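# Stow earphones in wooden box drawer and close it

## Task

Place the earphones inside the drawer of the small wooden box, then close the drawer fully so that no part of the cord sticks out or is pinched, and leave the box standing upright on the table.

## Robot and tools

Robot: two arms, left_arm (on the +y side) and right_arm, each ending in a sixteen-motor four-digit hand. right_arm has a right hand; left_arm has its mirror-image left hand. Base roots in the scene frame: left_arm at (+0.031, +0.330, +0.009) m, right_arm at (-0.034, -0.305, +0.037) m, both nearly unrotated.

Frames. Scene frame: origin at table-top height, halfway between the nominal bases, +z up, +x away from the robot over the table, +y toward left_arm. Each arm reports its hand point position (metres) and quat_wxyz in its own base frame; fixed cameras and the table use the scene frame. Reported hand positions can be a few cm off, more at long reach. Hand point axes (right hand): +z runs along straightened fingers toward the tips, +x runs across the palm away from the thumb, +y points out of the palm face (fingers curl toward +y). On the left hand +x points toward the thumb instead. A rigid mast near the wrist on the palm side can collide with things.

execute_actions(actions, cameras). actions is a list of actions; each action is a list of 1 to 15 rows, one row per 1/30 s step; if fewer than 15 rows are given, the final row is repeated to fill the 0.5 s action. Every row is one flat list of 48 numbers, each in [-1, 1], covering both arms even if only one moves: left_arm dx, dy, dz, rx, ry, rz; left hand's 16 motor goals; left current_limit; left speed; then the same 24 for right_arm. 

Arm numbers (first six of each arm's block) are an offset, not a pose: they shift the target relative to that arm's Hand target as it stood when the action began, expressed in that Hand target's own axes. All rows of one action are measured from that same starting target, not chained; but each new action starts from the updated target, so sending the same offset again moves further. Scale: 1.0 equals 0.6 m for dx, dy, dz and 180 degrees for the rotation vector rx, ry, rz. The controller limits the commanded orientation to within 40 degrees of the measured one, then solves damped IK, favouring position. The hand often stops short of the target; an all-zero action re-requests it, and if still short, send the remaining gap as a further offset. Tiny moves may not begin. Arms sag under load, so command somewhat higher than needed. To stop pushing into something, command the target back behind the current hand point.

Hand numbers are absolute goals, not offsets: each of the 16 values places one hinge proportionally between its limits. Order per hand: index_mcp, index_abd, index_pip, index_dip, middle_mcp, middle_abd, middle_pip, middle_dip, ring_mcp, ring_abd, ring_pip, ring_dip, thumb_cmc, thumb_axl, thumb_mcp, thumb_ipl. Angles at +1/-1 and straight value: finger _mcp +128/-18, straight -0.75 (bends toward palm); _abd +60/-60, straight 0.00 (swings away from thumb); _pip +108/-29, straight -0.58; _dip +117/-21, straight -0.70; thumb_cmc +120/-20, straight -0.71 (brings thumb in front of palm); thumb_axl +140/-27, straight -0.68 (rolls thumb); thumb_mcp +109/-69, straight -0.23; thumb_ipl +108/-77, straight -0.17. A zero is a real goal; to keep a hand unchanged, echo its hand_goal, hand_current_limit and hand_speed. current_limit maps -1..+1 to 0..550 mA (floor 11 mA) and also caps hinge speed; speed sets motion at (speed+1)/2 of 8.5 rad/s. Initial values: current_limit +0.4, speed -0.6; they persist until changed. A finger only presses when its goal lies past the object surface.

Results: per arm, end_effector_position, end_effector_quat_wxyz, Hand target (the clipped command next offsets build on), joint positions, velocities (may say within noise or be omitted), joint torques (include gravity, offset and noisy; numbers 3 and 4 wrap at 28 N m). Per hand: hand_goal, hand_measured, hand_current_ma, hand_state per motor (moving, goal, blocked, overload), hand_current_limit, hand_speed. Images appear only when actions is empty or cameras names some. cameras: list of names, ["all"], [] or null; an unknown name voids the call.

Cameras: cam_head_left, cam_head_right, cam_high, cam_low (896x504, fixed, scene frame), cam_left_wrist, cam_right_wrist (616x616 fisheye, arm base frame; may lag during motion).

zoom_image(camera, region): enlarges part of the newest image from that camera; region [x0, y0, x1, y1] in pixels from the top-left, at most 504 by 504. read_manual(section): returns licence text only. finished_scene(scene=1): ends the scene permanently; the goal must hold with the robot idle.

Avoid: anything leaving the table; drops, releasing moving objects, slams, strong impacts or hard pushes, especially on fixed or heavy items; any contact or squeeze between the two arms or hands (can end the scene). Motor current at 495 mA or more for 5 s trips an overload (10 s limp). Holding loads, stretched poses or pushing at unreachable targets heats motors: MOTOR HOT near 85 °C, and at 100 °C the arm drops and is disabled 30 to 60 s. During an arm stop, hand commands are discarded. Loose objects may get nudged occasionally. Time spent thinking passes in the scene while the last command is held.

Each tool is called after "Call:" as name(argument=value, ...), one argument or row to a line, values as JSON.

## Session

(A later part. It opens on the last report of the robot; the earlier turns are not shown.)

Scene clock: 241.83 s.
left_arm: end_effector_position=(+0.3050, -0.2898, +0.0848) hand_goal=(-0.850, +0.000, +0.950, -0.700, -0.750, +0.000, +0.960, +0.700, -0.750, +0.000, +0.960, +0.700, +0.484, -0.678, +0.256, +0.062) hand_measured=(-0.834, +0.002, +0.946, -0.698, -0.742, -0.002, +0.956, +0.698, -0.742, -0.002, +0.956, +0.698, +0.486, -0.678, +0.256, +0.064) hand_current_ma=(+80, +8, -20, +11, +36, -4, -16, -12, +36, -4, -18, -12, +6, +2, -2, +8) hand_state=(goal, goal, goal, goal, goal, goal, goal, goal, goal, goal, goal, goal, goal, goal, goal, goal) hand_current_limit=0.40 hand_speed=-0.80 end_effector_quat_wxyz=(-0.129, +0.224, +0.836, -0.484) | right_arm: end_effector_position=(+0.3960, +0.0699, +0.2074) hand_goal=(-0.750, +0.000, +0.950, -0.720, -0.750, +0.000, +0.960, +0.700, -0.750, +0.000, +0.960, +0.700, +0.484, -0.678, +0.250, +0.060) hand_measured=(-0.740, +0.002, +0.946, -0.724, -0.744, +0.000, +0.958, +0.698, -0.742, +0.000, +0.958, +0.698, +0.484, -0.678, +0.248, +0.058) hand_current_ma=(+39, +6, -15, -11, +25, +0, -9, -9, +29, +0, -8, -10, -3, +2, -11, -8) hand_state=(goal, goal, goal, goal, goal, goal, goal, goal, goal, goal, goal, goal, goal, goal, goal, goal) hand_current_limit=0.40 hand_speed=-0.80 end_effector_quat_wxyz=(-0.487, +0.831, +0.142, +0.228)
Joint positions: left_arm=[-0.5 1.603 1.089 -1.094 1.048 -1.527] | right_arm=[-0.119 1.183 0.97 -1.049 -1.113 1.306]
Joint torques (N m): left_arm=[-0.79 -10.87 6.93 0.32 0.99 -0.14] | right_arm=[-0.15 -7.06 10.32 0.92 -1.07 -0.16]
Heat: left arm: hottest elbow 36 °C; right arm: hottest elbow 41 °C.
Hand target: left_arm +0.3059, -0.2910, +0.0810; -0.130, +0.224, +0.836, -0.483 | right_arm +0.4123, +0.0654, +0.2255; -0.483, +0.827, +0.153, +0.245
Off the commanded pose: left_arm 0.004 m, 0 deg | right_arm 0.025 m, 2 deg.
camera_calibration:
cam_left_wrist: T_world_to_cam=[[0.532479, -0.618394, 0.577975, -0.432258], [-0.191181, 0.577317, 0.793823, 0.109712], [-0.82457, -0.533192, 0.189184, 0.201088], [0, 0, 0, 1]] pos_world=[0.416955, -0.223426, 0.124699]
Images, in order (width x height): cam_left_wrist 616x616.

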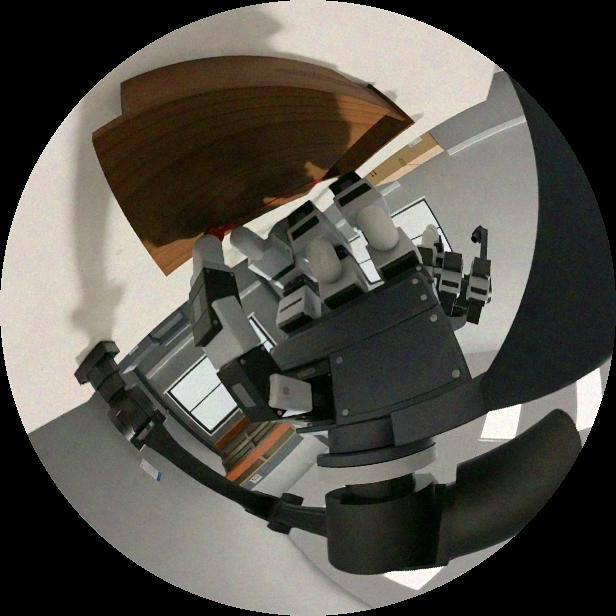

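Call:
execute_actions(
  actions=[
    [[0,0.0072,0.0042,0,0,0,-0.85,0,0.95,-0.70,-0.75,0,0.96,0.7,-0.75,0,0.96,0.7,0.484,-0.678,0.256,0.062,0.4,-0.8,0,0,0,0,0,0,-0.75,0,0.95,-0.72,-0.75,0,0.96,0.7,-0.75,0,0.96,0.7,0.484,-0.678,0.25,0.06,0.4,-0.8]],
  ],
  cameras=["cam_left_wrist", "cam_high"],
)

Call:
zoom_image(
  camera="cam_left_wrist",
  region=[130, 150, 330, 350],
)

Call:
zoom_image(
  camera="cam_high",
  region=[340, 180, 480, 300],
)

Scene clock: 242.93 s.
left_arm: end_effector_position=(+0.3053, -0.2900, +0.0821) hand_goal=(-0.850, +0.000, +0.950, -0.700, -0.750, +0.000, +0.960, +0.700, -0.750, +0.000, +0.960, +0.700, +0.484, -0.678, +0.256, +0.062) hand_measured=(-0.834, +0.002, +0.946, -0.698, -0.742, -0.002, +0.956, +0.698, -0.742, -0.002, +0.956, +0.698, +0.486, -0.678, +0.256, +0.064) hand_current_ma=(+80, +8, -20, +11, +36, -4, -16, -12, +36, -4, -18, -12, +6, +2, -2, +8) hand_state=(goal, goal, goal, goal, goal, goal, goal, goal, goal, goal, goal, goal, goal, goal, goal, goal) hand_current_limit=0.40 hand_speed=-0.80 end_effector_quat_wxyz=(-0.126, +0.225, +0.836, -0.484) | right_arm: end_effector_position=(+0.3960, +0.0699, +0.2074) hand_goal=(-0.750, +0.000, +0.950, -0.720, -0.750, +0.000, +0.960, +0.700, -0.750, +0.000, +0.960, +0.700, +0.484, -0.678, +0.250, +0.060) hand_measured=(-0.740, +0.002, +0.946, -0.724, -0.744, +0.000, +0.958, +0.698, -0.742, +0.000, +0.958, +0.698, +0.484, -0.678, +0.248, +0.058) hand_current_ma=(+39, +6, -15, -11, +25, +0, -9, -9, +29, +0, -8, -10, -3, +2, -11, -8) hand_state=(goal, goal, goal, goal, goal, goal, goal, goal, goal, goal, goal, goal, goal, goal, goal, goal) hand_current_limit=0.40 hand_speed=-0.80 end_effector_quat_wxyz=(-0.487, +0.831, +0.142, +0.228)
Joint positions: left_arm=[-0.5 1.603 1.082 -1.081 1.048 -1.527] | right_arm=[-0.119 1.183 0.97 -1.049 -1.113 1.306]
Joint torques (N m): left_arm=[-0.73 -10.23 6.94 0.39 0.98 -0.14] | right_arm=[-0.32 -8.64 10.35 0.65 -1.06 -0.12]
Heat: left arm: hottest elbow 36 °C; right arm: hottest elbow 41 °C.
Hand target: left_arm +0.3059, -0.2910, +0.0760; -0.130, +0.224, +0.836, -0.483 | right_arm +0.4123, +0.0654, +0.2255; -0.483, +0.827, +0.153, +0.245
Off the commanded pose: left_arm 0.006 m, 0 deg | right_arm 0.025 m, 2 deg.
camera_calibration:
cam_left_wrist: T_world_to_cam=[[0.529371, -0.616742, 0.582577, -0.429942], [-0.195363, 0.579615, 0.791126, 0.114069], [-0.825591, -0.532613, 0.186343, 0.202493], [0, 0, 0, 1]] pos_world=[0.41706, -0.223429, 0.122499]
Images, in order (width x height): cam_high 896x504, cam_left_wrist 616x616.

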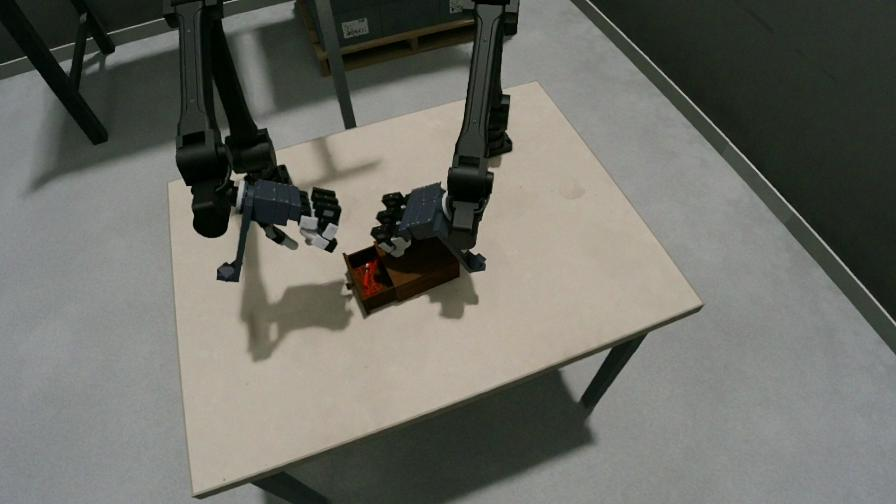

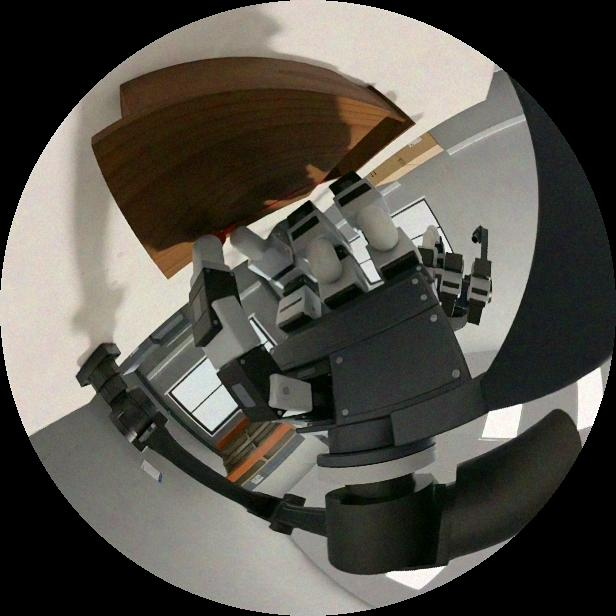

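Scaled by 2.520 from the camera's 616x616 image, which has a finer 880x880 frame.

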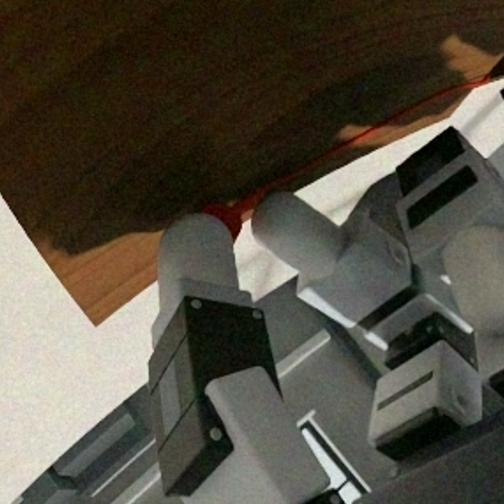

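Scaled by 3.600 from the camera's 896x504 image, which has a finer 1280x720 frame.

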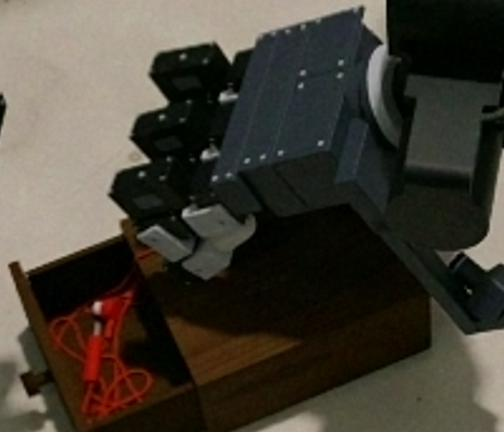

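Call:
execute_actions(
  actions=[
    [[0,0,0,0,0,0,-0.7,0,0.95,-0.68,-0.75,0,0.96,0.7,-0.75,0,0.96,0.7,0.484,-0.678,0.256,0.062,0.4,-0.8,0,0,0,0,0,0,-0.75,0,0.95,-0.72,-0.75,0,0.96,0.7,-0.75,0,0.96,0.7,0.484,-0.678,0.25,0.06,0.4,-0.8]],
    [[0,0,0,0,0,0,-0.4,0,0.95,-0.7,-0.75,0,0.96,0.7,-0.75,0,0.96,0.7,0.484,-0.678,0.28,0.08,0.4,-0.8,0,0,0,0,0,0,-0.75,0,0.95,-0.72,-0.75,0,0.96,0.7,-0.75,0,0.96,0.7,0.484,-0.678,0.25,0.06,0.4,-0.8]],
  ],
  cameras=["cam_left_wrist", "cam_head_left"],
)

Call:
zoom_image(
  camera="cam_left_wrist",
  region=[130, 150, 330, 350],
)

Call:
zoom_image(
  camera="cam_head_left",
  region=[420, 240, 560, 340],
)

Scene clock: 244.80 s.
left_arm: end_effector_position=(+0.3052, -0.2902, +0.0822) hand_goal=(-0.400, +0.000, +0.950, -0.700, -0.750, +0.000, +0.960, +0.700, -0.750, +0.000, +0.960, +0.700, +0.484, -0.678, +0.280, +0.080) hand_measured=(-0.612, +0.002, +0.934, -0.708, -0.742, -0.002, +0.956, +0.698, -0.742, -0.002, +0.956, +0.698, +0.486, -0.678, +0.260, +0.070) hand_current_ma=(-385, +8, -79, -38, +36, -4, -16, -12, +36, -4, -18, -12, +7, +2, -123, -58) hand_state=(blocked, goal, goal, goal, goal, goal, goal, goal, goal, goal, goal, goal, goal, goal, blocked, goal) hand_current_limit=0.40 hand_speed=-0.80 end_effector_quat_wxyz=(-0.126, +0.225, +0.836, -0.485) | right_arm: end_effector_position=(+0.3960, +0.0699, +0.2074) hand_goal=(-0.750, +0.000, +0.950, -0.720, -0.750, +0.000, +0.960, +0.700, -0.750, +0.000, +0.960, +0.700, +0.484, -0.678, +0.250, +0.060) hand_measured=(-0.740, +0.002, +0.946, -0.724, -0.744, +0.000, +0.958, +0.698, -0.742, +0.000, +0.958, +0.698, +0.484, -0.678, +0.248, +0.058) hand_current_ma=(+39, +6, -15, -11, +25, +0, -9, -9, +29, +0, -8, -10, -3, +2, -11, -8) hand_state=(goal, goal, goal, goal, goal, goal, goal, goal, goal, goal, goal, goal, goal, goal, goal, goal) hand_current_limit=0.40 hand_speed=-0.80 end_effector_quat_wxyz=(-0.487, +0.831, +0.142, +0.228)
Joint positions: left_arm=[-0.5 1.603 1.082 -1.081 1.049 -1.527] | right_arm=[-0.119 1.183 0.97 -1.049 -1.113 1.306]
Joint torques (N m): left_arm=[-0.79 -10.23 6.91 0.42 0.93 -0.14] | right_arm=[0.32 -7.47 10.3 0.81 -1.06 -0.11]
Heat: left arm: hottest elbow 35 °C; right arm: hottest elbow 41 °C.
Hand target: left_arm +0.3059, -0.2910, +0.0761; -0.130, +0.224, +0.836, -0.483 | right_arm +0.4123, +0.0654, +0.2255; -0.483, +0.827, +0.153, +0.245
Off the commanded pose: left_arm 0.006 m, 0 deg | right_arm 0.025 m, 2 deg.
camera_calibration:
cam_left_wrist: T_world_to_cam=[[0.529692, -0.616137, 0.582925, -0.429993], [-0.194927, 0.580436, 0.790631, 0.114169], [-0.825488, -0.532419, 0.18735, 0.202233], [0, 0, 0, 1]] pos_world=[0.416959, -0.22353, 0.1225]
Images, in order (width x height): cam_head_left 896x504, cam_left_wrist 616x616.

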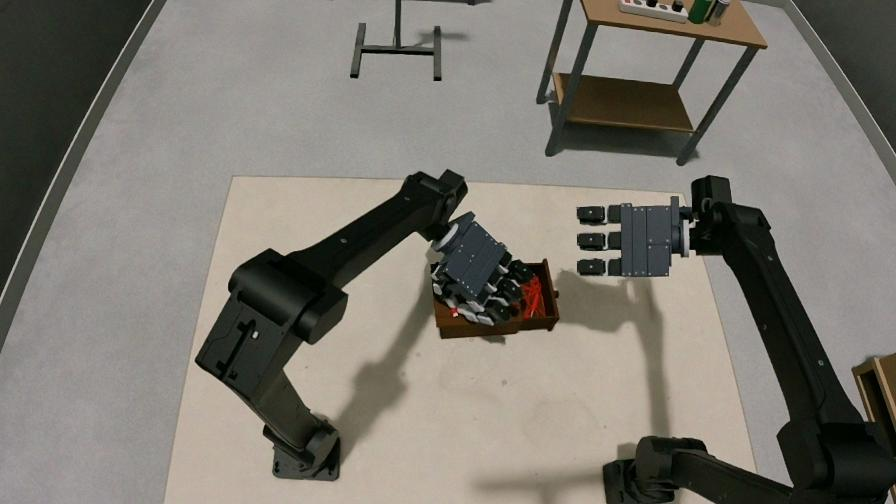

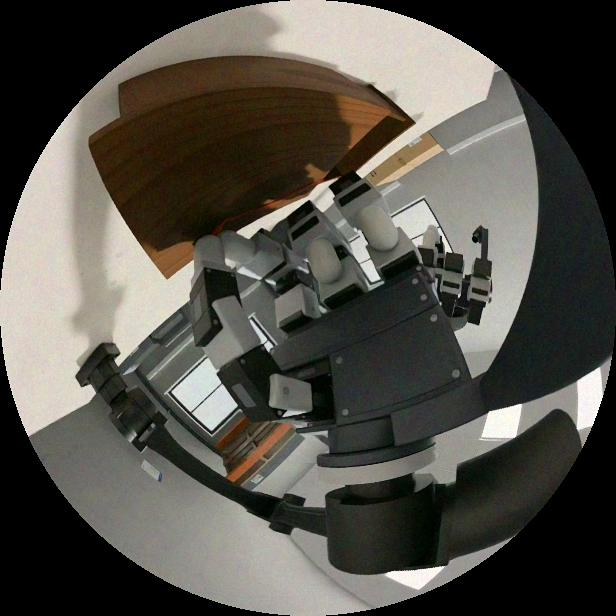

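Scaled by 2.520 from the camera's 616x616 image, which has a finer 880x880 frame.

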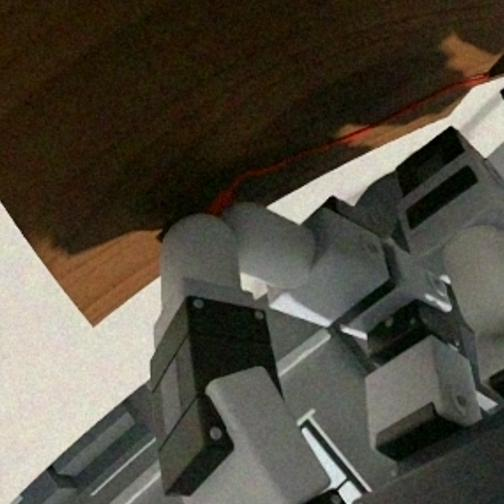

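Scaled by 3.600 from the camera's 896x504 image, which has a finer 1280x720 frame.

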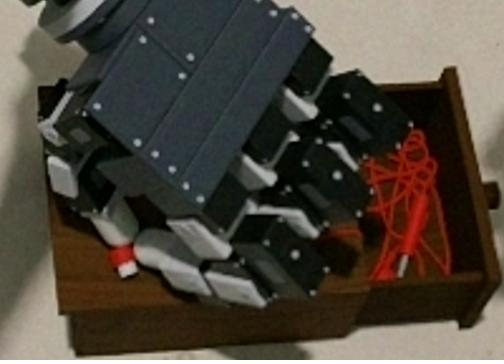

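Call:
execute_actions(
  actions=[
    [[0,-0.0433,-0.025,0,0,0,-0.4,0,0.95,-0.7,-0.75,0,0.96,0.7,-0.75,0,0.96,0.7,0.484,-0.678,0.28,0.08,0.4,-0.8,0,0,0,0,0,0,-0.75,0,0.95,-0.72,-0.75,0,0.96,0.7,-0.75,0,0.96,0.7,0.484,-0.678,0.25,0.06,0.4,-0.8]],
  ],
  cameras=["cam_left_wrist", "cam_head_left"],
)

Call:
zoom_image(
  camera="cam_left_wrist",
  region=[130, 150, 330, 350],
)

Call:
zoom_image(
  camera="cam_head_left",
  region=[420, 240, 560, 340],
)

Scene clock: 245.97 s.
left_arm: end_effector_position=(+0.2923, -0.2831, +0.0858) hand_goal=(-0.400, +0.000, +0.950, -0.700, -0.750, +0.000, +0.960, +0.700, -0.750, +0.000, +0.960, +0.700, +0.484, -0.678, +0.280, +0.080) hand_measured=(-0.598, +0.002, +0.926, -0.712, -0.742, -0.002, +0.956, +0.698, -0.742, -0.002, +0.956, +0.698, +0.486, -0.678, +0.256, +0.070) hand_current_ma=(-385, +8, -115, -57, +36, -4, -16, -12, +36, -4, -18, -12, +8, +3, -145, -63) hand_state=(blocked, goal, blocked, goal, goal, goal, goal, goal, goal, goal, goal, goal, goal, goal, blocked, goal) hand_current_limit=0.40 hand_speed=-0.80 end_effector_quat_wxyz=(-0.152, +0.210, +0.839, -0.478) | right_arm: end_effector_position=(+0.3960, +0.0699, +0.2074) hand_goal=(-0.750, +0.000, +0.950, -0.720, -0.750, +0.000, +0.960, +0.700, -0.750, +0.000, +0.960, +0.700, +0.484, -0.678, +0.250, +0.060) hand_measured=(-0.740, +0.002, +0.946, -0.724, -0.744, +0.000, +0.958, +0.698, -0.742, +0.000, +0.958, +0.698, +0.484, -0.678, +0.248, +0.058) hand_current_ma=(+39, +6, -15, -11, +25, +0, -9, -9, +29, +0, -8, -10, -3, +2, -11, -8) hand_state=(goal, goal, goal, goal, goal, goal, goal, goal, goal, goal, goal, goal, goal, goal, goal, goal) hand_current_limit=0.40 hand_speed=-0.80 end_effector_quat_wxyz=(-0.487, +0.831, +0.142, +0.228)
Joint positions: left_arm=[-0.5 1.6 1.082 -1.144 1.049 -1.527] | right_arm=[-0.119 1.183 0.97 -1.049 -1.113 1.306]
Joint torques (N m): left_arm=[-1.2 -13.39 9.62 -0.25 0.94 -0.16] | right_arm=[-0.26 -8 10.36 0.83 -1.05 -0.12]
Heat: left arm: hottest elbow 35 °C; right arm: hottest elbow 41 °C.
Hand target: left_arm +0.3059, -0.2910, +0.1060; -0.130, +0.224, +0.836, -0.483 | right_arm +0.4123, +0.0654, +0.2255; -0.483, +0.827, +0.153, +0.245
Off the commanded pose: left_arm 0.026 m, 3 deg | right_arm 0.025 m, 2 deg.
camera_calibration:
cam_left_wrist: T_world_to_cam=[[0.559088, -0.632229, 0.536382, -0.430071], [-0.152719, 0.557341, 0.816117, 0.0837275], [-0.814921, -0.538198, 0.215049, 0.187598], [0, 0, 0, 1]] pos_world=[0.406112, -0.217604, 0.122008]
Images, in order (width x height): cam_head_left 896x504, cam_left_wrist 616x616.

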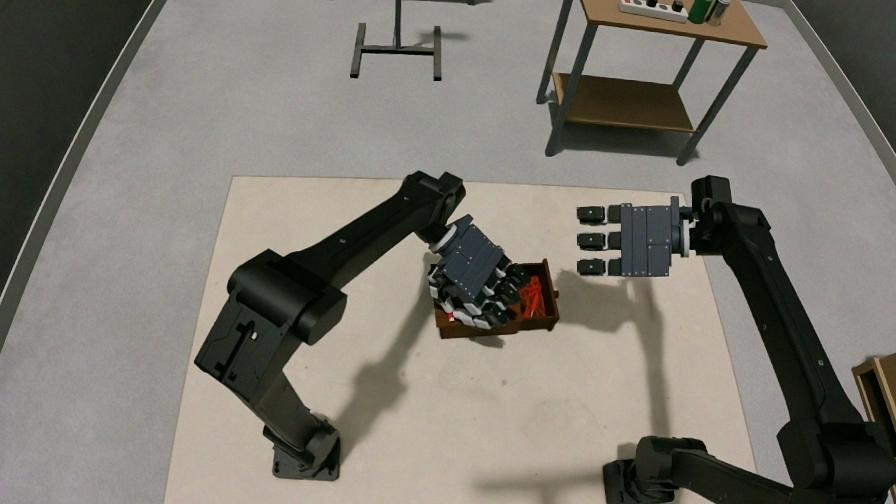

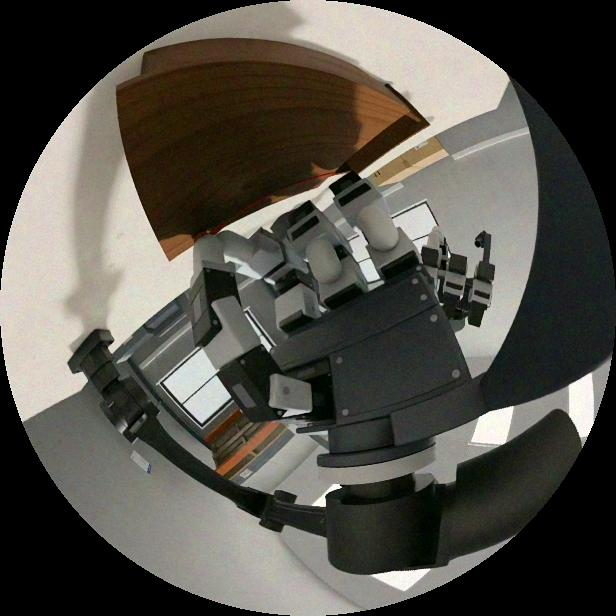

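Scaled by 2.520 from the camera's 616x616 image, which has a finer 880x880 frame.

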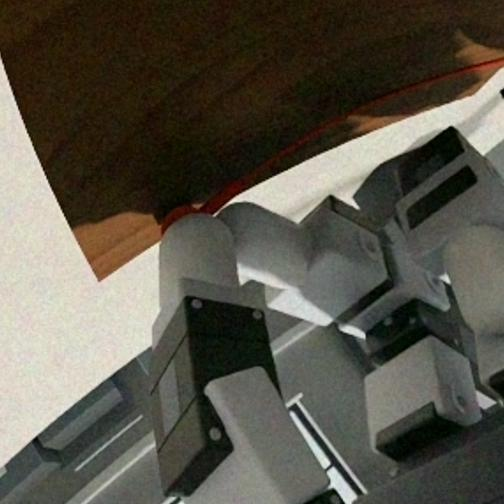

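Scaled by 3.600 from the camera's 896x504 image, which has a finer 1280x720 frame.

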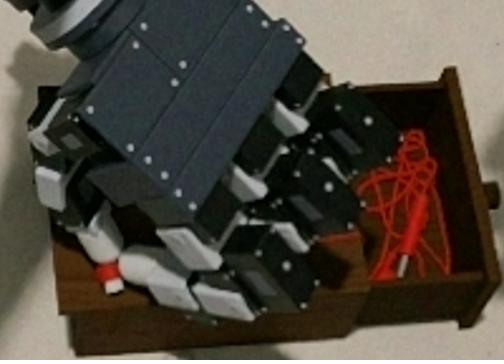

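Call:
execute_actions(
  actions=[
    [[0,-0.0577,-0.0333,0,0,0,-0.4,0,0.95,-0.7,-0.75,0,0.96,0.7,-0.75,0,0.96,0.7,0.484,-0.678,0.28,0.08,0.4,-0.8,0,0,0,0,0,0,-0.75,0,0.95,-0.72,-0.75,0,0.96,0.7,-0.75,0,0.96,0.7,0.484,-0.678,0.25,0.06,0.4,-0.8]],
  ],
  cameras=["cam_left_wrist", "cam_head_left", "cam_head_right"],
)

Call:
zoom_image(
  camera="cam_left_wrist",
  region=[130, 150, 330, 350],
)

Call:
zoom_image(
  camera="cam_head_left",
  region=[420, 240, 560, 340],
)

Call:
zoom_image(
  camera="cam_head_right",
  region=[410, 240, 550, 340],
)

Scene clock: 247.20 s.
left_arm: end_effector_position=(+0.2933, -0.2834, +0.1299) hand_goal=(-0.400, +0.000, +0.950, -0.700, -0.750, +0.000, +0.960, +0.700, -0.750, +0.000, +0.960, +0.700, +0.484, -0.678, +0.280, +0.080) hand_measured=(-0.598, +0.002, +0.926, -0.712, -0.742, -0.002, +0.956, +0.698, -0.742, -0.002, +0.956, +0.698, +0.486, -0.678, +0.256, +0.070) hand_current_ma=(-385, +8, -117, -59, +36, -4, -16, -12, +36, -4, -18, -12, +8, +3, -146, -63) hand_state=(blocked, goal, blocked, goal, goal, goal, goal, goal, goal, goal, goal, goal, goal, goal, blocked, goal) hand_current_limit=0.40 hand_speed=-0.80 end_effector_quat_wxyz=(-0.146, +0.214, +0.839, -0.479) | right_arm: end_effector_position=(+0.3960, +0.0699, +0.2074) hand_goal=(-0.750, +0.000, +0.950, -0.720, -0.750, +0.000, +0.960, +0.700, -0.750, +0.000, +0.960, +0.700, +0.484, -0.678, +0.250, +0.060) hand_measured=(-0.740, +0.002, +0.946, -0.724, -0.744, +0.000, +0.958, +0.698, -0.742, +0.000, +0.958, +0.698, +0.484, -0.678, +0.248, +0.058) hand_current_ma=(+39, +6, -15, -11, +25, +0, -9, -9, +29, +0, -8, -10, -3, +2, -11, -8) hand_state=(goal, goal, goal, goal, goal, goal, goal, goal, goal, goal, goal, goal, goal, goal, goal, goal) hand_current_limit=0.40 hand_speed=-0.80 end_effector_quat_wxyz=(-0.487, +0.831, +0.142, +0.228)
Joint positions: left_arm=[-0.5 1.541 1.143 -1.25 1.047 -1.527] | right_arm=[-0.119 1.183 0.97 -1.049 -1.113 1.306]
Joint torques (N m): left_arm=[-0.79 -11.52 10.28 -0.47 1 -0.16] | right_arm=[-0.15 -7.82 10.24 0.84 -1.05 -0.14]
Heat: left arm: hottest elbow 35 °C; right arm: hottest elbow 42 °C.
Hand target: left_arm +0.3059, -0.2910, +0.1459; -0.130, +0.224, +0.836, -0.483 | right_arm +0.4123, +0.0654, +0.2255; -0.483, +0.827, +0.153, +0.245
Off the commanded pose: left_arm 0.022 m, 2 deg | right_arm 0.025 m, 2 deg.
camera_calibration:
cam_left_wrist: T_world_to_cam=[[0.552472, -0.629651, 0.546181, -0.452997], [-0.162442, 0.561364, 0.811469, 0.0526662], [-0.817549, -0.537037, 0.207856, 0.180783], [0, 0, 0, 1]] pos_world=[0.406623, -0.217708, 0.167104]
Images, in order (width x height): cam_head_left 896x504, cam_head_right 896x504, cam_left_wrist 616x616.

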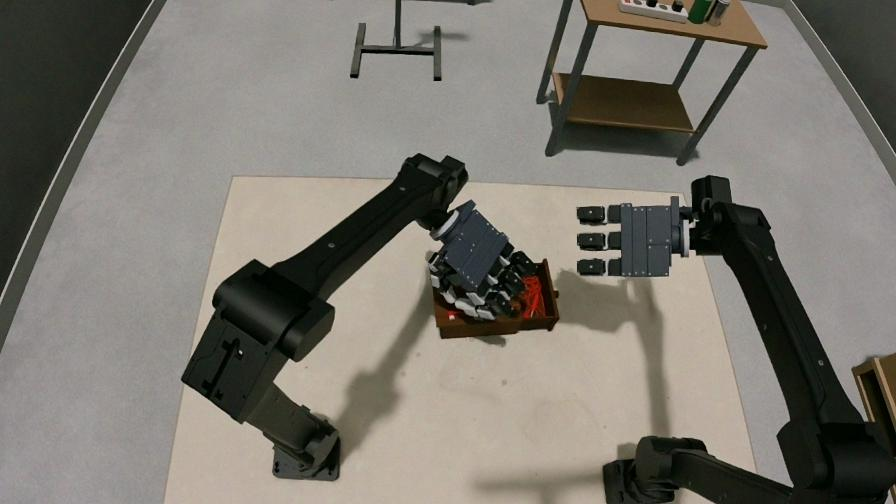

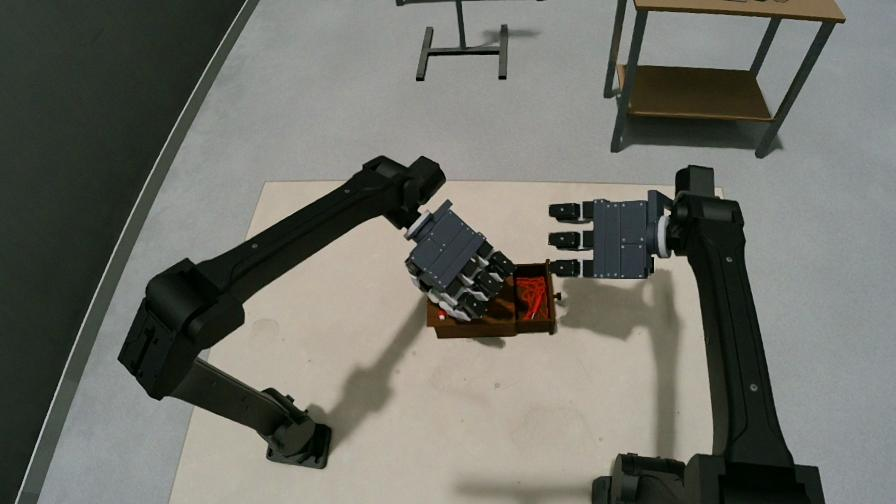

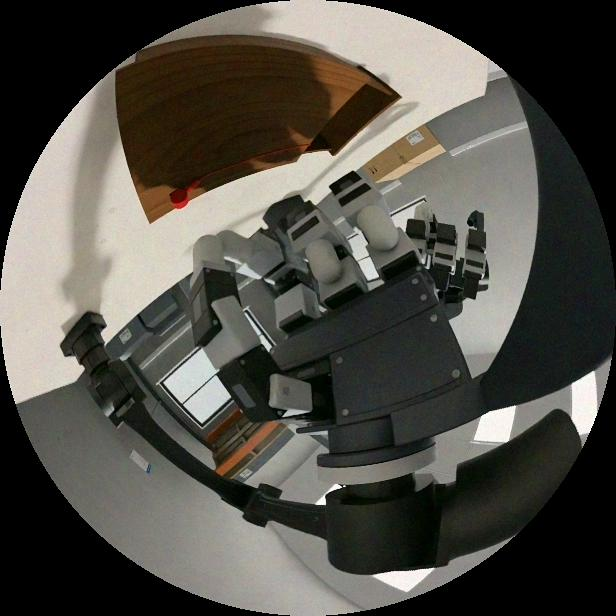

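Scaled by 2.520 from the camera's 616x616 image, which has a finer 880x880 frame.

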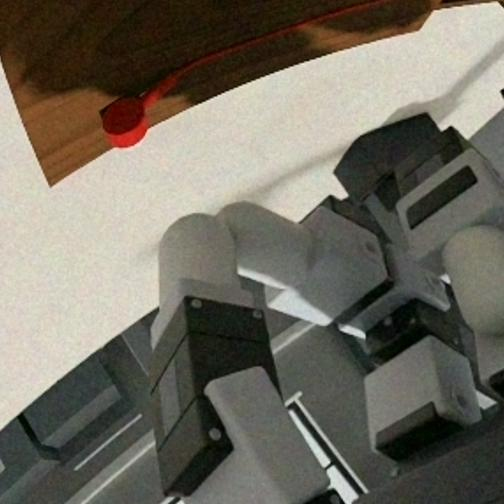

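Scaled by 3.600 from the camera's 896x504 image, which has a finer 1280x720 frame.

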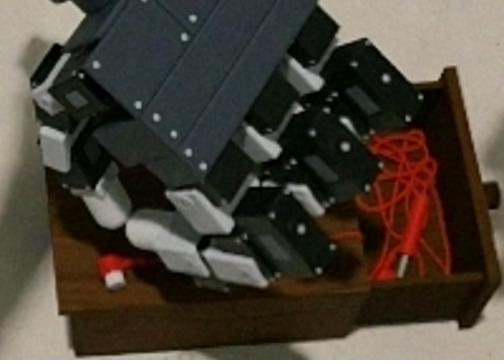

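Scaled by 3.600 from the camera's 896x504 image, which has a finer 1280x720 frame.

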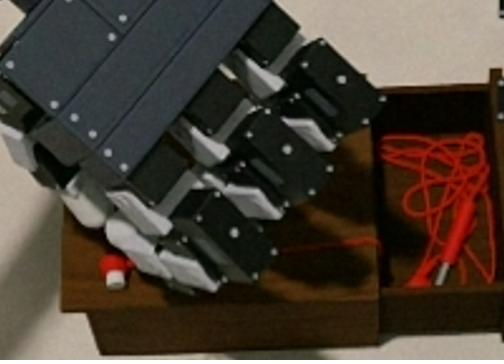

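Call:
execute_actions(
  actions=[
    [[0.004,0.0528,0.0085,0,0,0,-0.93,0,0.95,-0.74,-0.75,0,0.96,0.7,-0.75,0,0.96,0.7,0.484,-0.678,0.256,0.062,0.4,-0.8,0,0,0,0,0,0,-0.75,0,0.95,-0.72,-0.75,0,0.96,0.7,-0.75,0,0.96,0.7,0.484,-0.678,0.25,0.06,0.4,-0.8]],
  ],
  cameras=["cam_left_wrist", "cam_head_left"],
)

Call:
zoom_image(
  camera="cam_left_wrist",
  region=[130, 150, 330, 350],
)

Call:
zoom_image(
  camera="cam_head_left",
  region=[420, 240, 560, 340],
)

Scene clock: 252.83 s.
left_arm: end_effector_position=(+0.3045, -0.2817, +0.1221) hand_goal=(-0.930, +0.000, +0.950, -0.740, -0.750, +0.000, +0.960, +0.700, -0.750, +0.000, +0.960, +0.700, +0.484, -0.678, +0.256, +0.062) hand_measured=(-0.914, +0.002, +0.946, -0.740, -0.742, -0.002, +0.956, +0.698, -0.742, -0.002, +0.956, +0.698, +0.486, -0.678, +0.252, +0.062) hand_current_ma=(+85, +8, -21, -2, +36, -4, -16, -12, +36, -4, -18, -12, +8, +3, -26, -2) hand_state=(goal, goal, goal, goal, goal, goal, goal, goal, goal, goal, goal, goal, goal, goal, goal, goal) hand_current_limit=0.40 hand_speed=-0.80 end_effector_quat_wxyz=(-0.133, +0.223, +0.836, -0.483) | right_arm: end_effector_position=(+0.3960, +0.0699, +0.2074) hand_goal=(-0.750, +0.000, +0.950, -0.720, -0.750, +0.000, +0.960, +0.700, -0.750, +0.000, +0.960, +0.700, +0.484, -0.678, +0.250, +0.060) hand_measured=(-0.740, +0.002, +0.946, -0.724, -0.744, +0.000, +0.958, +0.698, -0.742, +0.000, +0.958, +0.698, +0.484, -0.678, +0.248, +0.058) hand_current_ma=(+39, +6, -15, -11, +25, +0, -9, -9, +29, +0, -8, -10, -3, +2, -11, -8) hand_state=(goal, goal, goal, goal, goal, goal, goal, goal, goal, goal, goal, goal, goal, goal, goal, goal) hand_current_limit=0.40 hand_speed=-0.80 end_effector_quat_wxyz=(-0.487, +0.831, +0.142, +0.228)
Joint positions: left_arm=[-0.484 1.558 1.143 -1.232 1.047 -1.489] | right_arm=[-0.119 1.183 0.97 -1.049 -1.113 1.306]
Joint torques (N m): left_arm=[0.15 -10.34 7.16 0.28 0.95 0.01] | right_arm=[-0.09 -7.36 10.25 0.91 -1.05 -0.17]
Heat: left arm: hottest elbow 35 °C; right arm: hottest elbow 42 °C.
Hand target: left_arm +0.3095, -0.2799, +0.1160; -0.130, +0.224, +0.836, -0.483 | right_arm +0.4123, +0.0654, +0.2255; -0.483, +0.827, +0.153, +0.245
Off the commanded pose: left_arm 0.008 m, 0 deg | right_arm 0.025 m, 2 deg.
camera_calibration:
cam_left_wrist: T_world_to_cam=[[0.534009, -0.621692, 0.573004, -0.449252], [-0.184616, 0.575632, 0.796596, 0.0724815], [-0.825076, -0.531175, 0.192619, 0.198236], [0, 0, 0, 1]] pos_world=[0.416846, -0.215721, 0.161501]
Images, in order (width x height): cam_head_left 896x504, cam_left_wrist 616x616.

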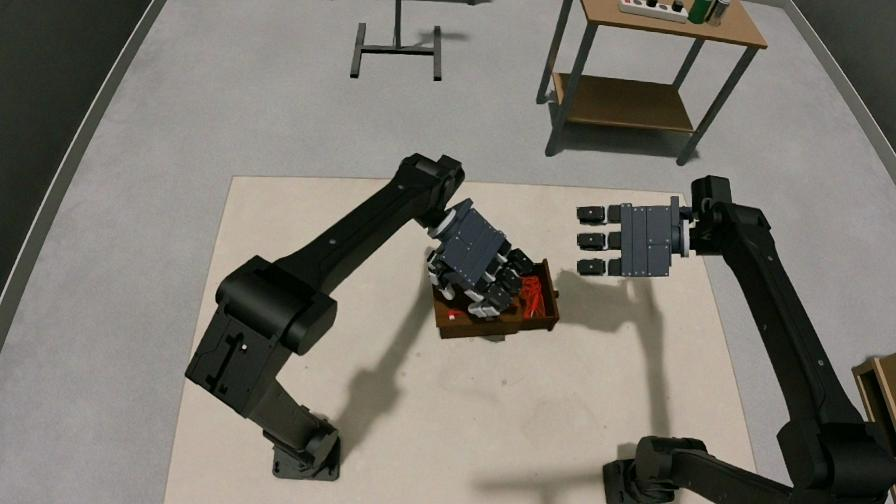

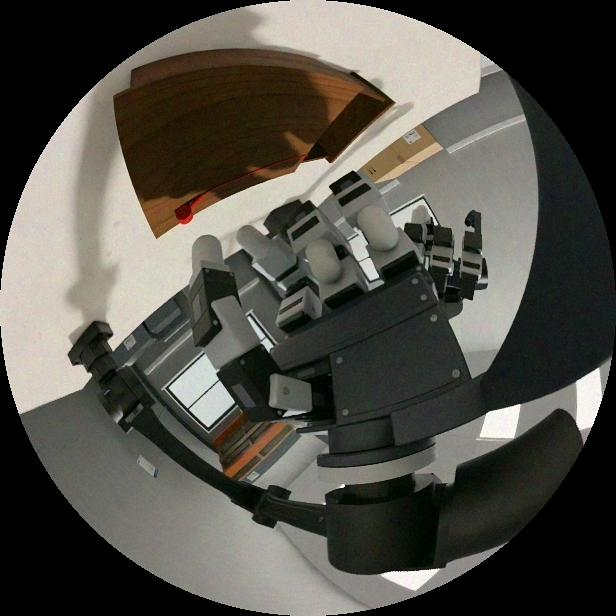

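Scaled by 2.520 from the camera's 616x616 image, which has a finer 880x880 frame.

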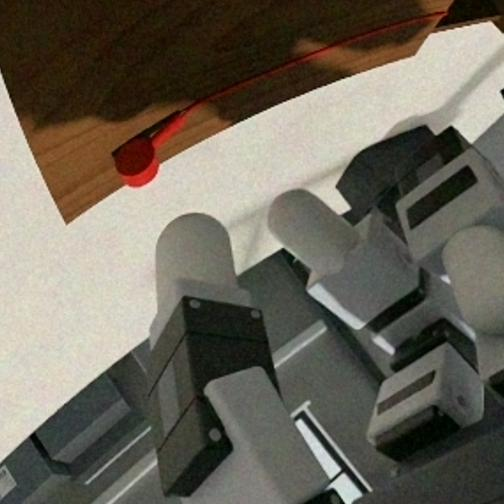

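Scaled by 3.600 from the camera's 896x504 image, which has a finer 1280x720 frame.

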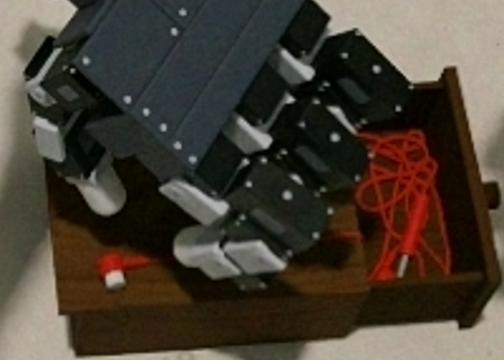

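Call:
execute_actions(
  actions=[
    [[0.0203,0.0393,0.0185,0,0,0,-0.93,0,0.95,-0.74,-0.75,0,0.96,0.7,-0.75,0,0.96,0.7,0.484,-0.678,0.256,0.062,0.4,-0.8,0,0,0,0,0,0,-0.75,0,0.95,-0.72,-0.75,0,0.96,0.7,-0.75,0,0.96,0.7,0.484,-0.678,0.25,0.06,0.4,-0.8]],
  ],
  cameras=["cam_left_wrist", "cam_head_left"],
)

Call:
zoom_image(
  camera="cam_left_wrist",
  region=[130, 150, 330, 350],
)

Call:
zoom_image(
  camera="cam_head_left",
  region=[420, 240, 560, 340],
)

Scene clock: 254.00 s.
left_arm: end_effector_position=(+0.2930, -0.2735, +0.0932) hand_goal=(-0.930, +0.000, +0.950, -0.740, -0.750, +0.000, +0.960, +0.700, -0.750, +0.000, +0.960, +0.700, +0.484, -0.678, +0.256, +0.062) hand_measured=(-0.914, +0.002, +0.946, -0.740, -0.742, -0.002, +0.956, +0.698, -0.742, -0.002, +0.956, +0.698, +0.486, -0.678, +0.252, +0.062) hand_current_ma=(+77, +8, -19, -2, +36, -4, -16, -12, +36, -4, -18, -12, +8, +3, -24, -2) hand_state=(goal, goal, goal, goal, goal, goal, goal, goal, goal, goal, goal, goal, goal, goal, goal, goal) hand_current_limit=0.40 hand_speed=-0.80 end_effector_quat_wxyz=(-0.137, +0.222, +0.837, -0.481) | right_arm: end_effector_position=(+0.3960, +0.0699, +0.2074) hand_goal=(-0.750, +0.000, +0.950, -0.720, -0.750, +0.000, +0.960, +0.700, -0.750, +0.000, +0.960, +0.700, +0.484, -0.678, +0.250, +0.060) hand_measured=(-0.740, +0.002, +0.946, -0.724, -0.744, +0.000, +0.958, +0.698, -0.742, +0.000, +0.958, +0.698, +0.484, -0.678, +0.248, +0.058) hand_current_ma=(+39, +6, -15, -11, +25, +0, -9, -9, +29, +0, -8, -10, -3, +2, -11, -8) hand_state=(goal, goal, goal, goal, goal, goal, goal, goal, goal, goal, goal, goal, goal, goal, goal, goal) hand_current_limit=0.40 hand_speed=-0.80 end_effector_quat_wxyz=(-0.487, +0.831, +0.142, +0.228)
Joint positions: left_arm=[-0.48 1.566 1.068 -1.169 1.045 -1.475] | right_arm=[-0.119 1.183 0.97 -1.049 -1.113 1.306]
Joint torques (N m): left_arm=[0.38 -10.17 7.19 0.25 0.97 -0.02] | right_arm=[-0.09 -7.65 10.28 0.81 -1.06 -0.11]
Heat: left arm: hottest elbow 35 °C; right arm: hottest elbow 42 °C.
Hand target: left_arm +0.3000, -0.2720, +0.0899; -0.130, +0.224, +0.836, -0.483 | right_arm +0.4123, +0.0654, +0.2255; -0.483, +0.827, +0.153, +0.245
Off the commanded pose: left_arm 0.008 m, 1 deg | right_arm 0.025 m, 2 deg.
camera_calibration:
cam_left_wrist: T_world_to_cam=[[0.536321, -0.625722, 0.56642, -0.4227], [-0.177636, 0.572388, 0.800511, 0.0853284], [-0.825109, -0.529948, 0.195833, 0.198733], [0, 0, 0, 1]] pos_world=[0.405837, -0.208015, 0.132201]
Images, in order (width x height): cam_head_left 896x504, cam_left_wrist 616x616.

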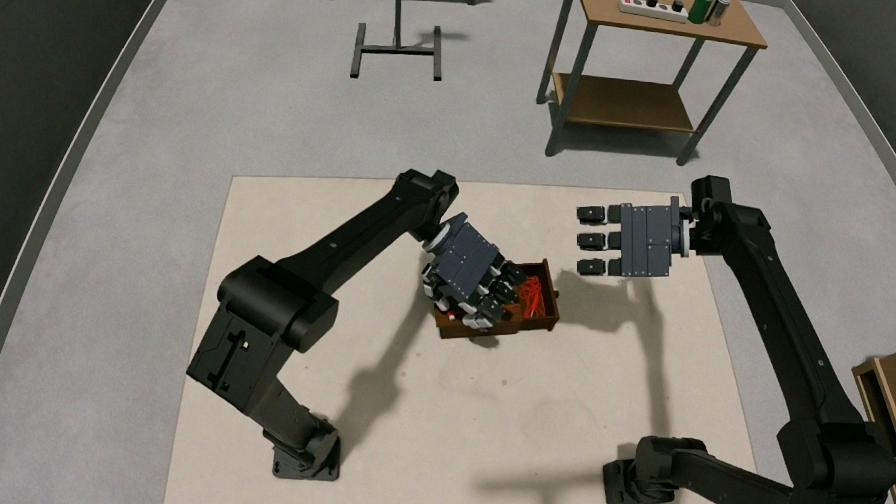

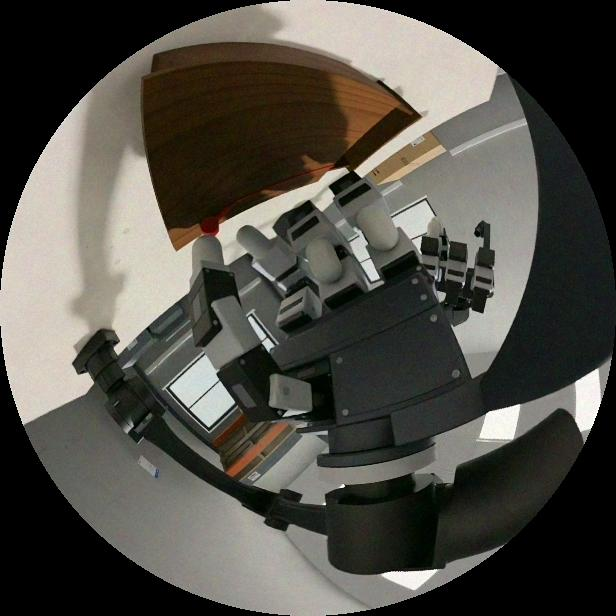

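Scaled by 2.520 from the camera's 616x616 image, which has a finer 880x880 frame.

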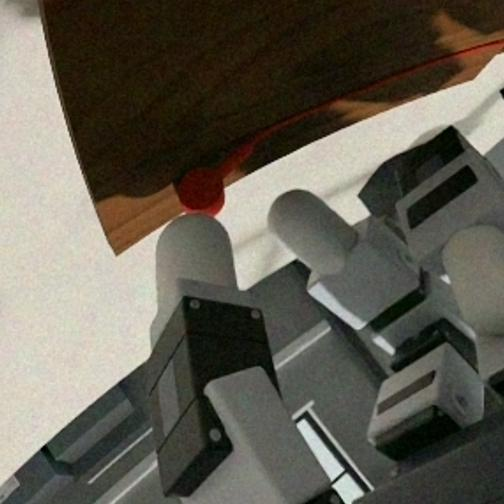

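Scaled by 3.600 from the camera's 896x504 image, which has a finer 1280x720 frame.

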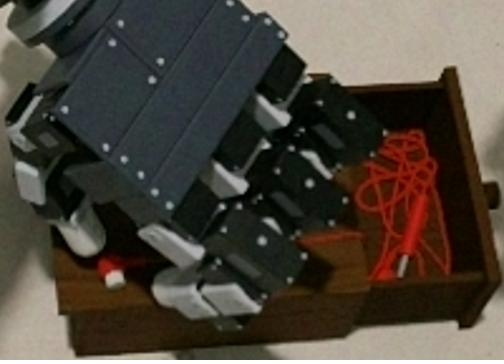

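Call:
execute_actions(
  actions=[
    [[-0.0008,0.0172,0.0037,0,0,0,-0.93,0,0.95,-0.74,-0.75,0,0.96,0.7,-0.75,0,0.96,0.7,0.484,-0.678,0.256,0.062,0.4,-0.8,0,0,0,0,0,0,-0.75,0,0.95,-0.72,-0.75,0,0.96,0.7,-0.75,0,0.96,0.7,0.484,-0.678,0.25,0.06,0.4,-0.8]],
  ],
  cameras=["cam_left_wrist", "cam_head_left"],
)

Call:
zoom_image(
  camera="cam_left_wrist",
  region=[130, 150, 330, 350],
)

Call:
zoom_image(
  camera="cam_head_left",
  region=[420, 240, 560, 340],
)

Scene clock: 255.40 s.
left_arm: end_effector_position=(+0.2966, -0.2714, +0.0853) hand_goal=(-0.930, +0.000, +0.950, -0.740, -0.750, +0.000, +0.960, +0.700, -0.750, +0.000, +0.960, +0.700, +0.484, -0.678, +0.256, +0.062) hand_measured=(-0.914, +0.002, +0.946, -0.740, -0.742, -0.002, +0.956, +0.698, -0.742, -0.002, +0.956, +0.698, +0.486, -0.678, +0.252, +0.062) hand_current_ma=(+77, +8, -19, -2, +36, -4, -16, -12, +36, -4, -18, -12, +8, +3, -23, -2) hand_state=(goal, goal, goal, goal, goal, goal, goal, goal, goal, goal, goal, goal, goal, goal, goal, goal) hand_current_limit=0.40 hand_speed=-0.80 end_effector_quat_wxyz=(-0.134, +0.223, +0.836, -0.482) | right_arm: end_effector_position=(+0.3960, +0.0699, +0.2074) hand_goal=(-0.750, +0.000, +0.950, -0.720, -0.750, +0.000, +0.960, +0.700, -0.750, +0.000, +0.960, +0.700, +0.484, -0.678, +0.250, +0.060) hand_measured=(-0.740, +0.002, +0.946, -0.724, -0.744, +0.000, +0.958, +0.698, -0.742, +0.000, +0.958, +0.698, +0.484, -0.678, +0.248, +0.058) hand_current_ma=(+39, +6, -15, -11, +25, +0, -9, -9, +29, +0, -8, -10, -3, +2, -11, -8) hand_state=(goal, goal, goal, goal, goal, goal, goal, goal, goal, goal, goal, goal, goal, goal, goal, goal) hand_current_limit=0.40 hand_speed=-0.80 end_effector_quat_wxyz=(-0.487, +0.831, +0.142, +0.228)
Joint positions: left_arm=[-0.471 1.581 1.061 -1.155 1.045 -1.461] | right_arm=[-0.119 1.183 0.97 -1.049 -1.113 1.306]
Joint torques (N m): left_arm=[0.26 -10.17 6.9 0.24 0.96 -0.02] | right_arm=[0.26 -7.65 10.28 0.83 -1.08 -0.14]
Heat: left arm: hottest elbow 35 °C; right arm: hottest elbow 42 °C.
Hand target: left_arm +0.3020, -0.2694, +0.0800; -0.130, +0.224, +0.836, -0.483 | right_arm +0.4123, +0.0654, +0.2255; -0.483, +0.827, +0.153, +0.245
Off the commanded pose: left_arm 0.008 m, 0 deg | right_arm 0.025 m, 2 deg.
camera_calibration:
cam_left_wrist: T_world_to_cam=[[0.534175, -0.622939, 0.571493, -0.417851], [-0.182627, 0.575025, 0.797492, 0.0935888], [-0.825412, -0.53037, 0.193398, 0.20456], [0, 0, 0, 1]] pos_world=[0.409143, -0.205619, 0.124601]
Images, in order (width x height): cam_head_left 896x504, cam_left_wrist 616x616.

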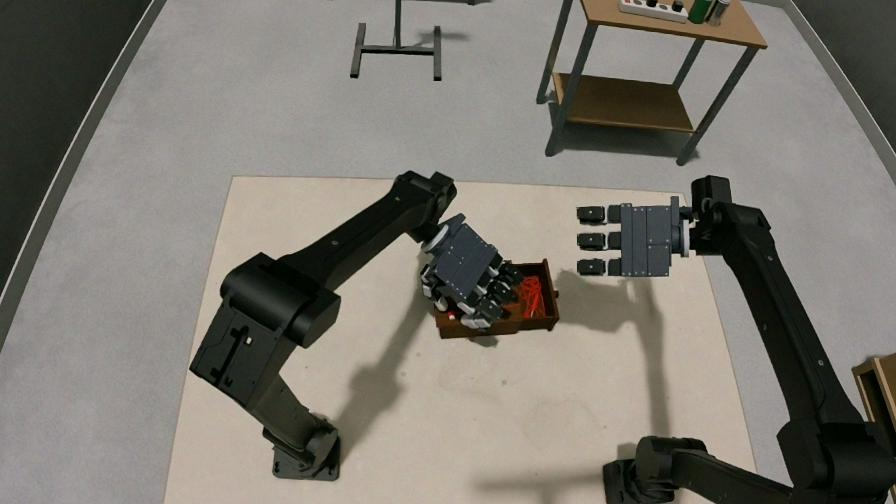

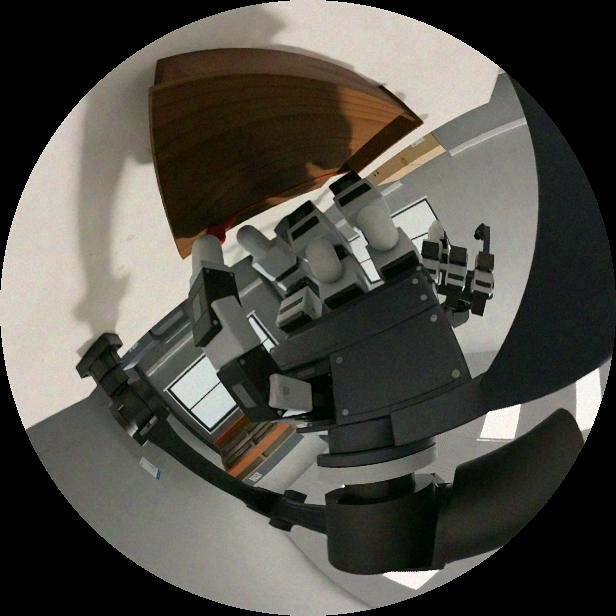

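Scaled by 2.520 from the camera's 616x616 image, which has a finer 880x880 frame.

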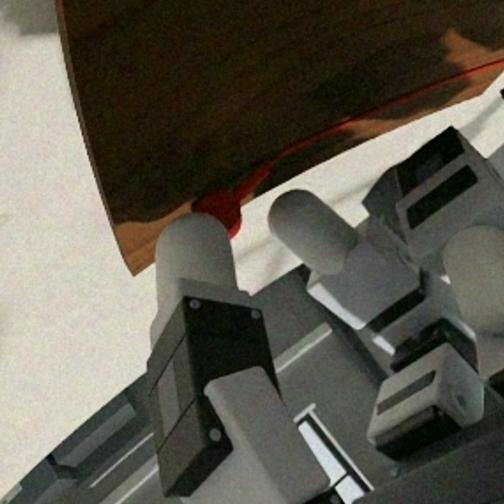

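Scaled by 3.600 from the camera's 896x504 image, which has a finer 1280x720 frame.

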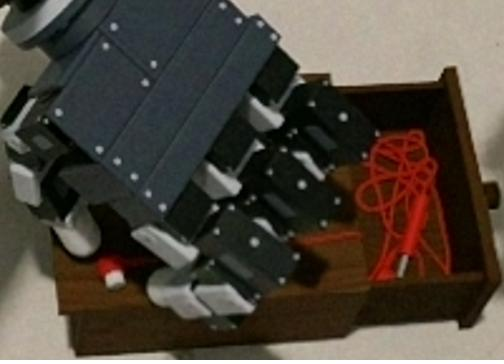

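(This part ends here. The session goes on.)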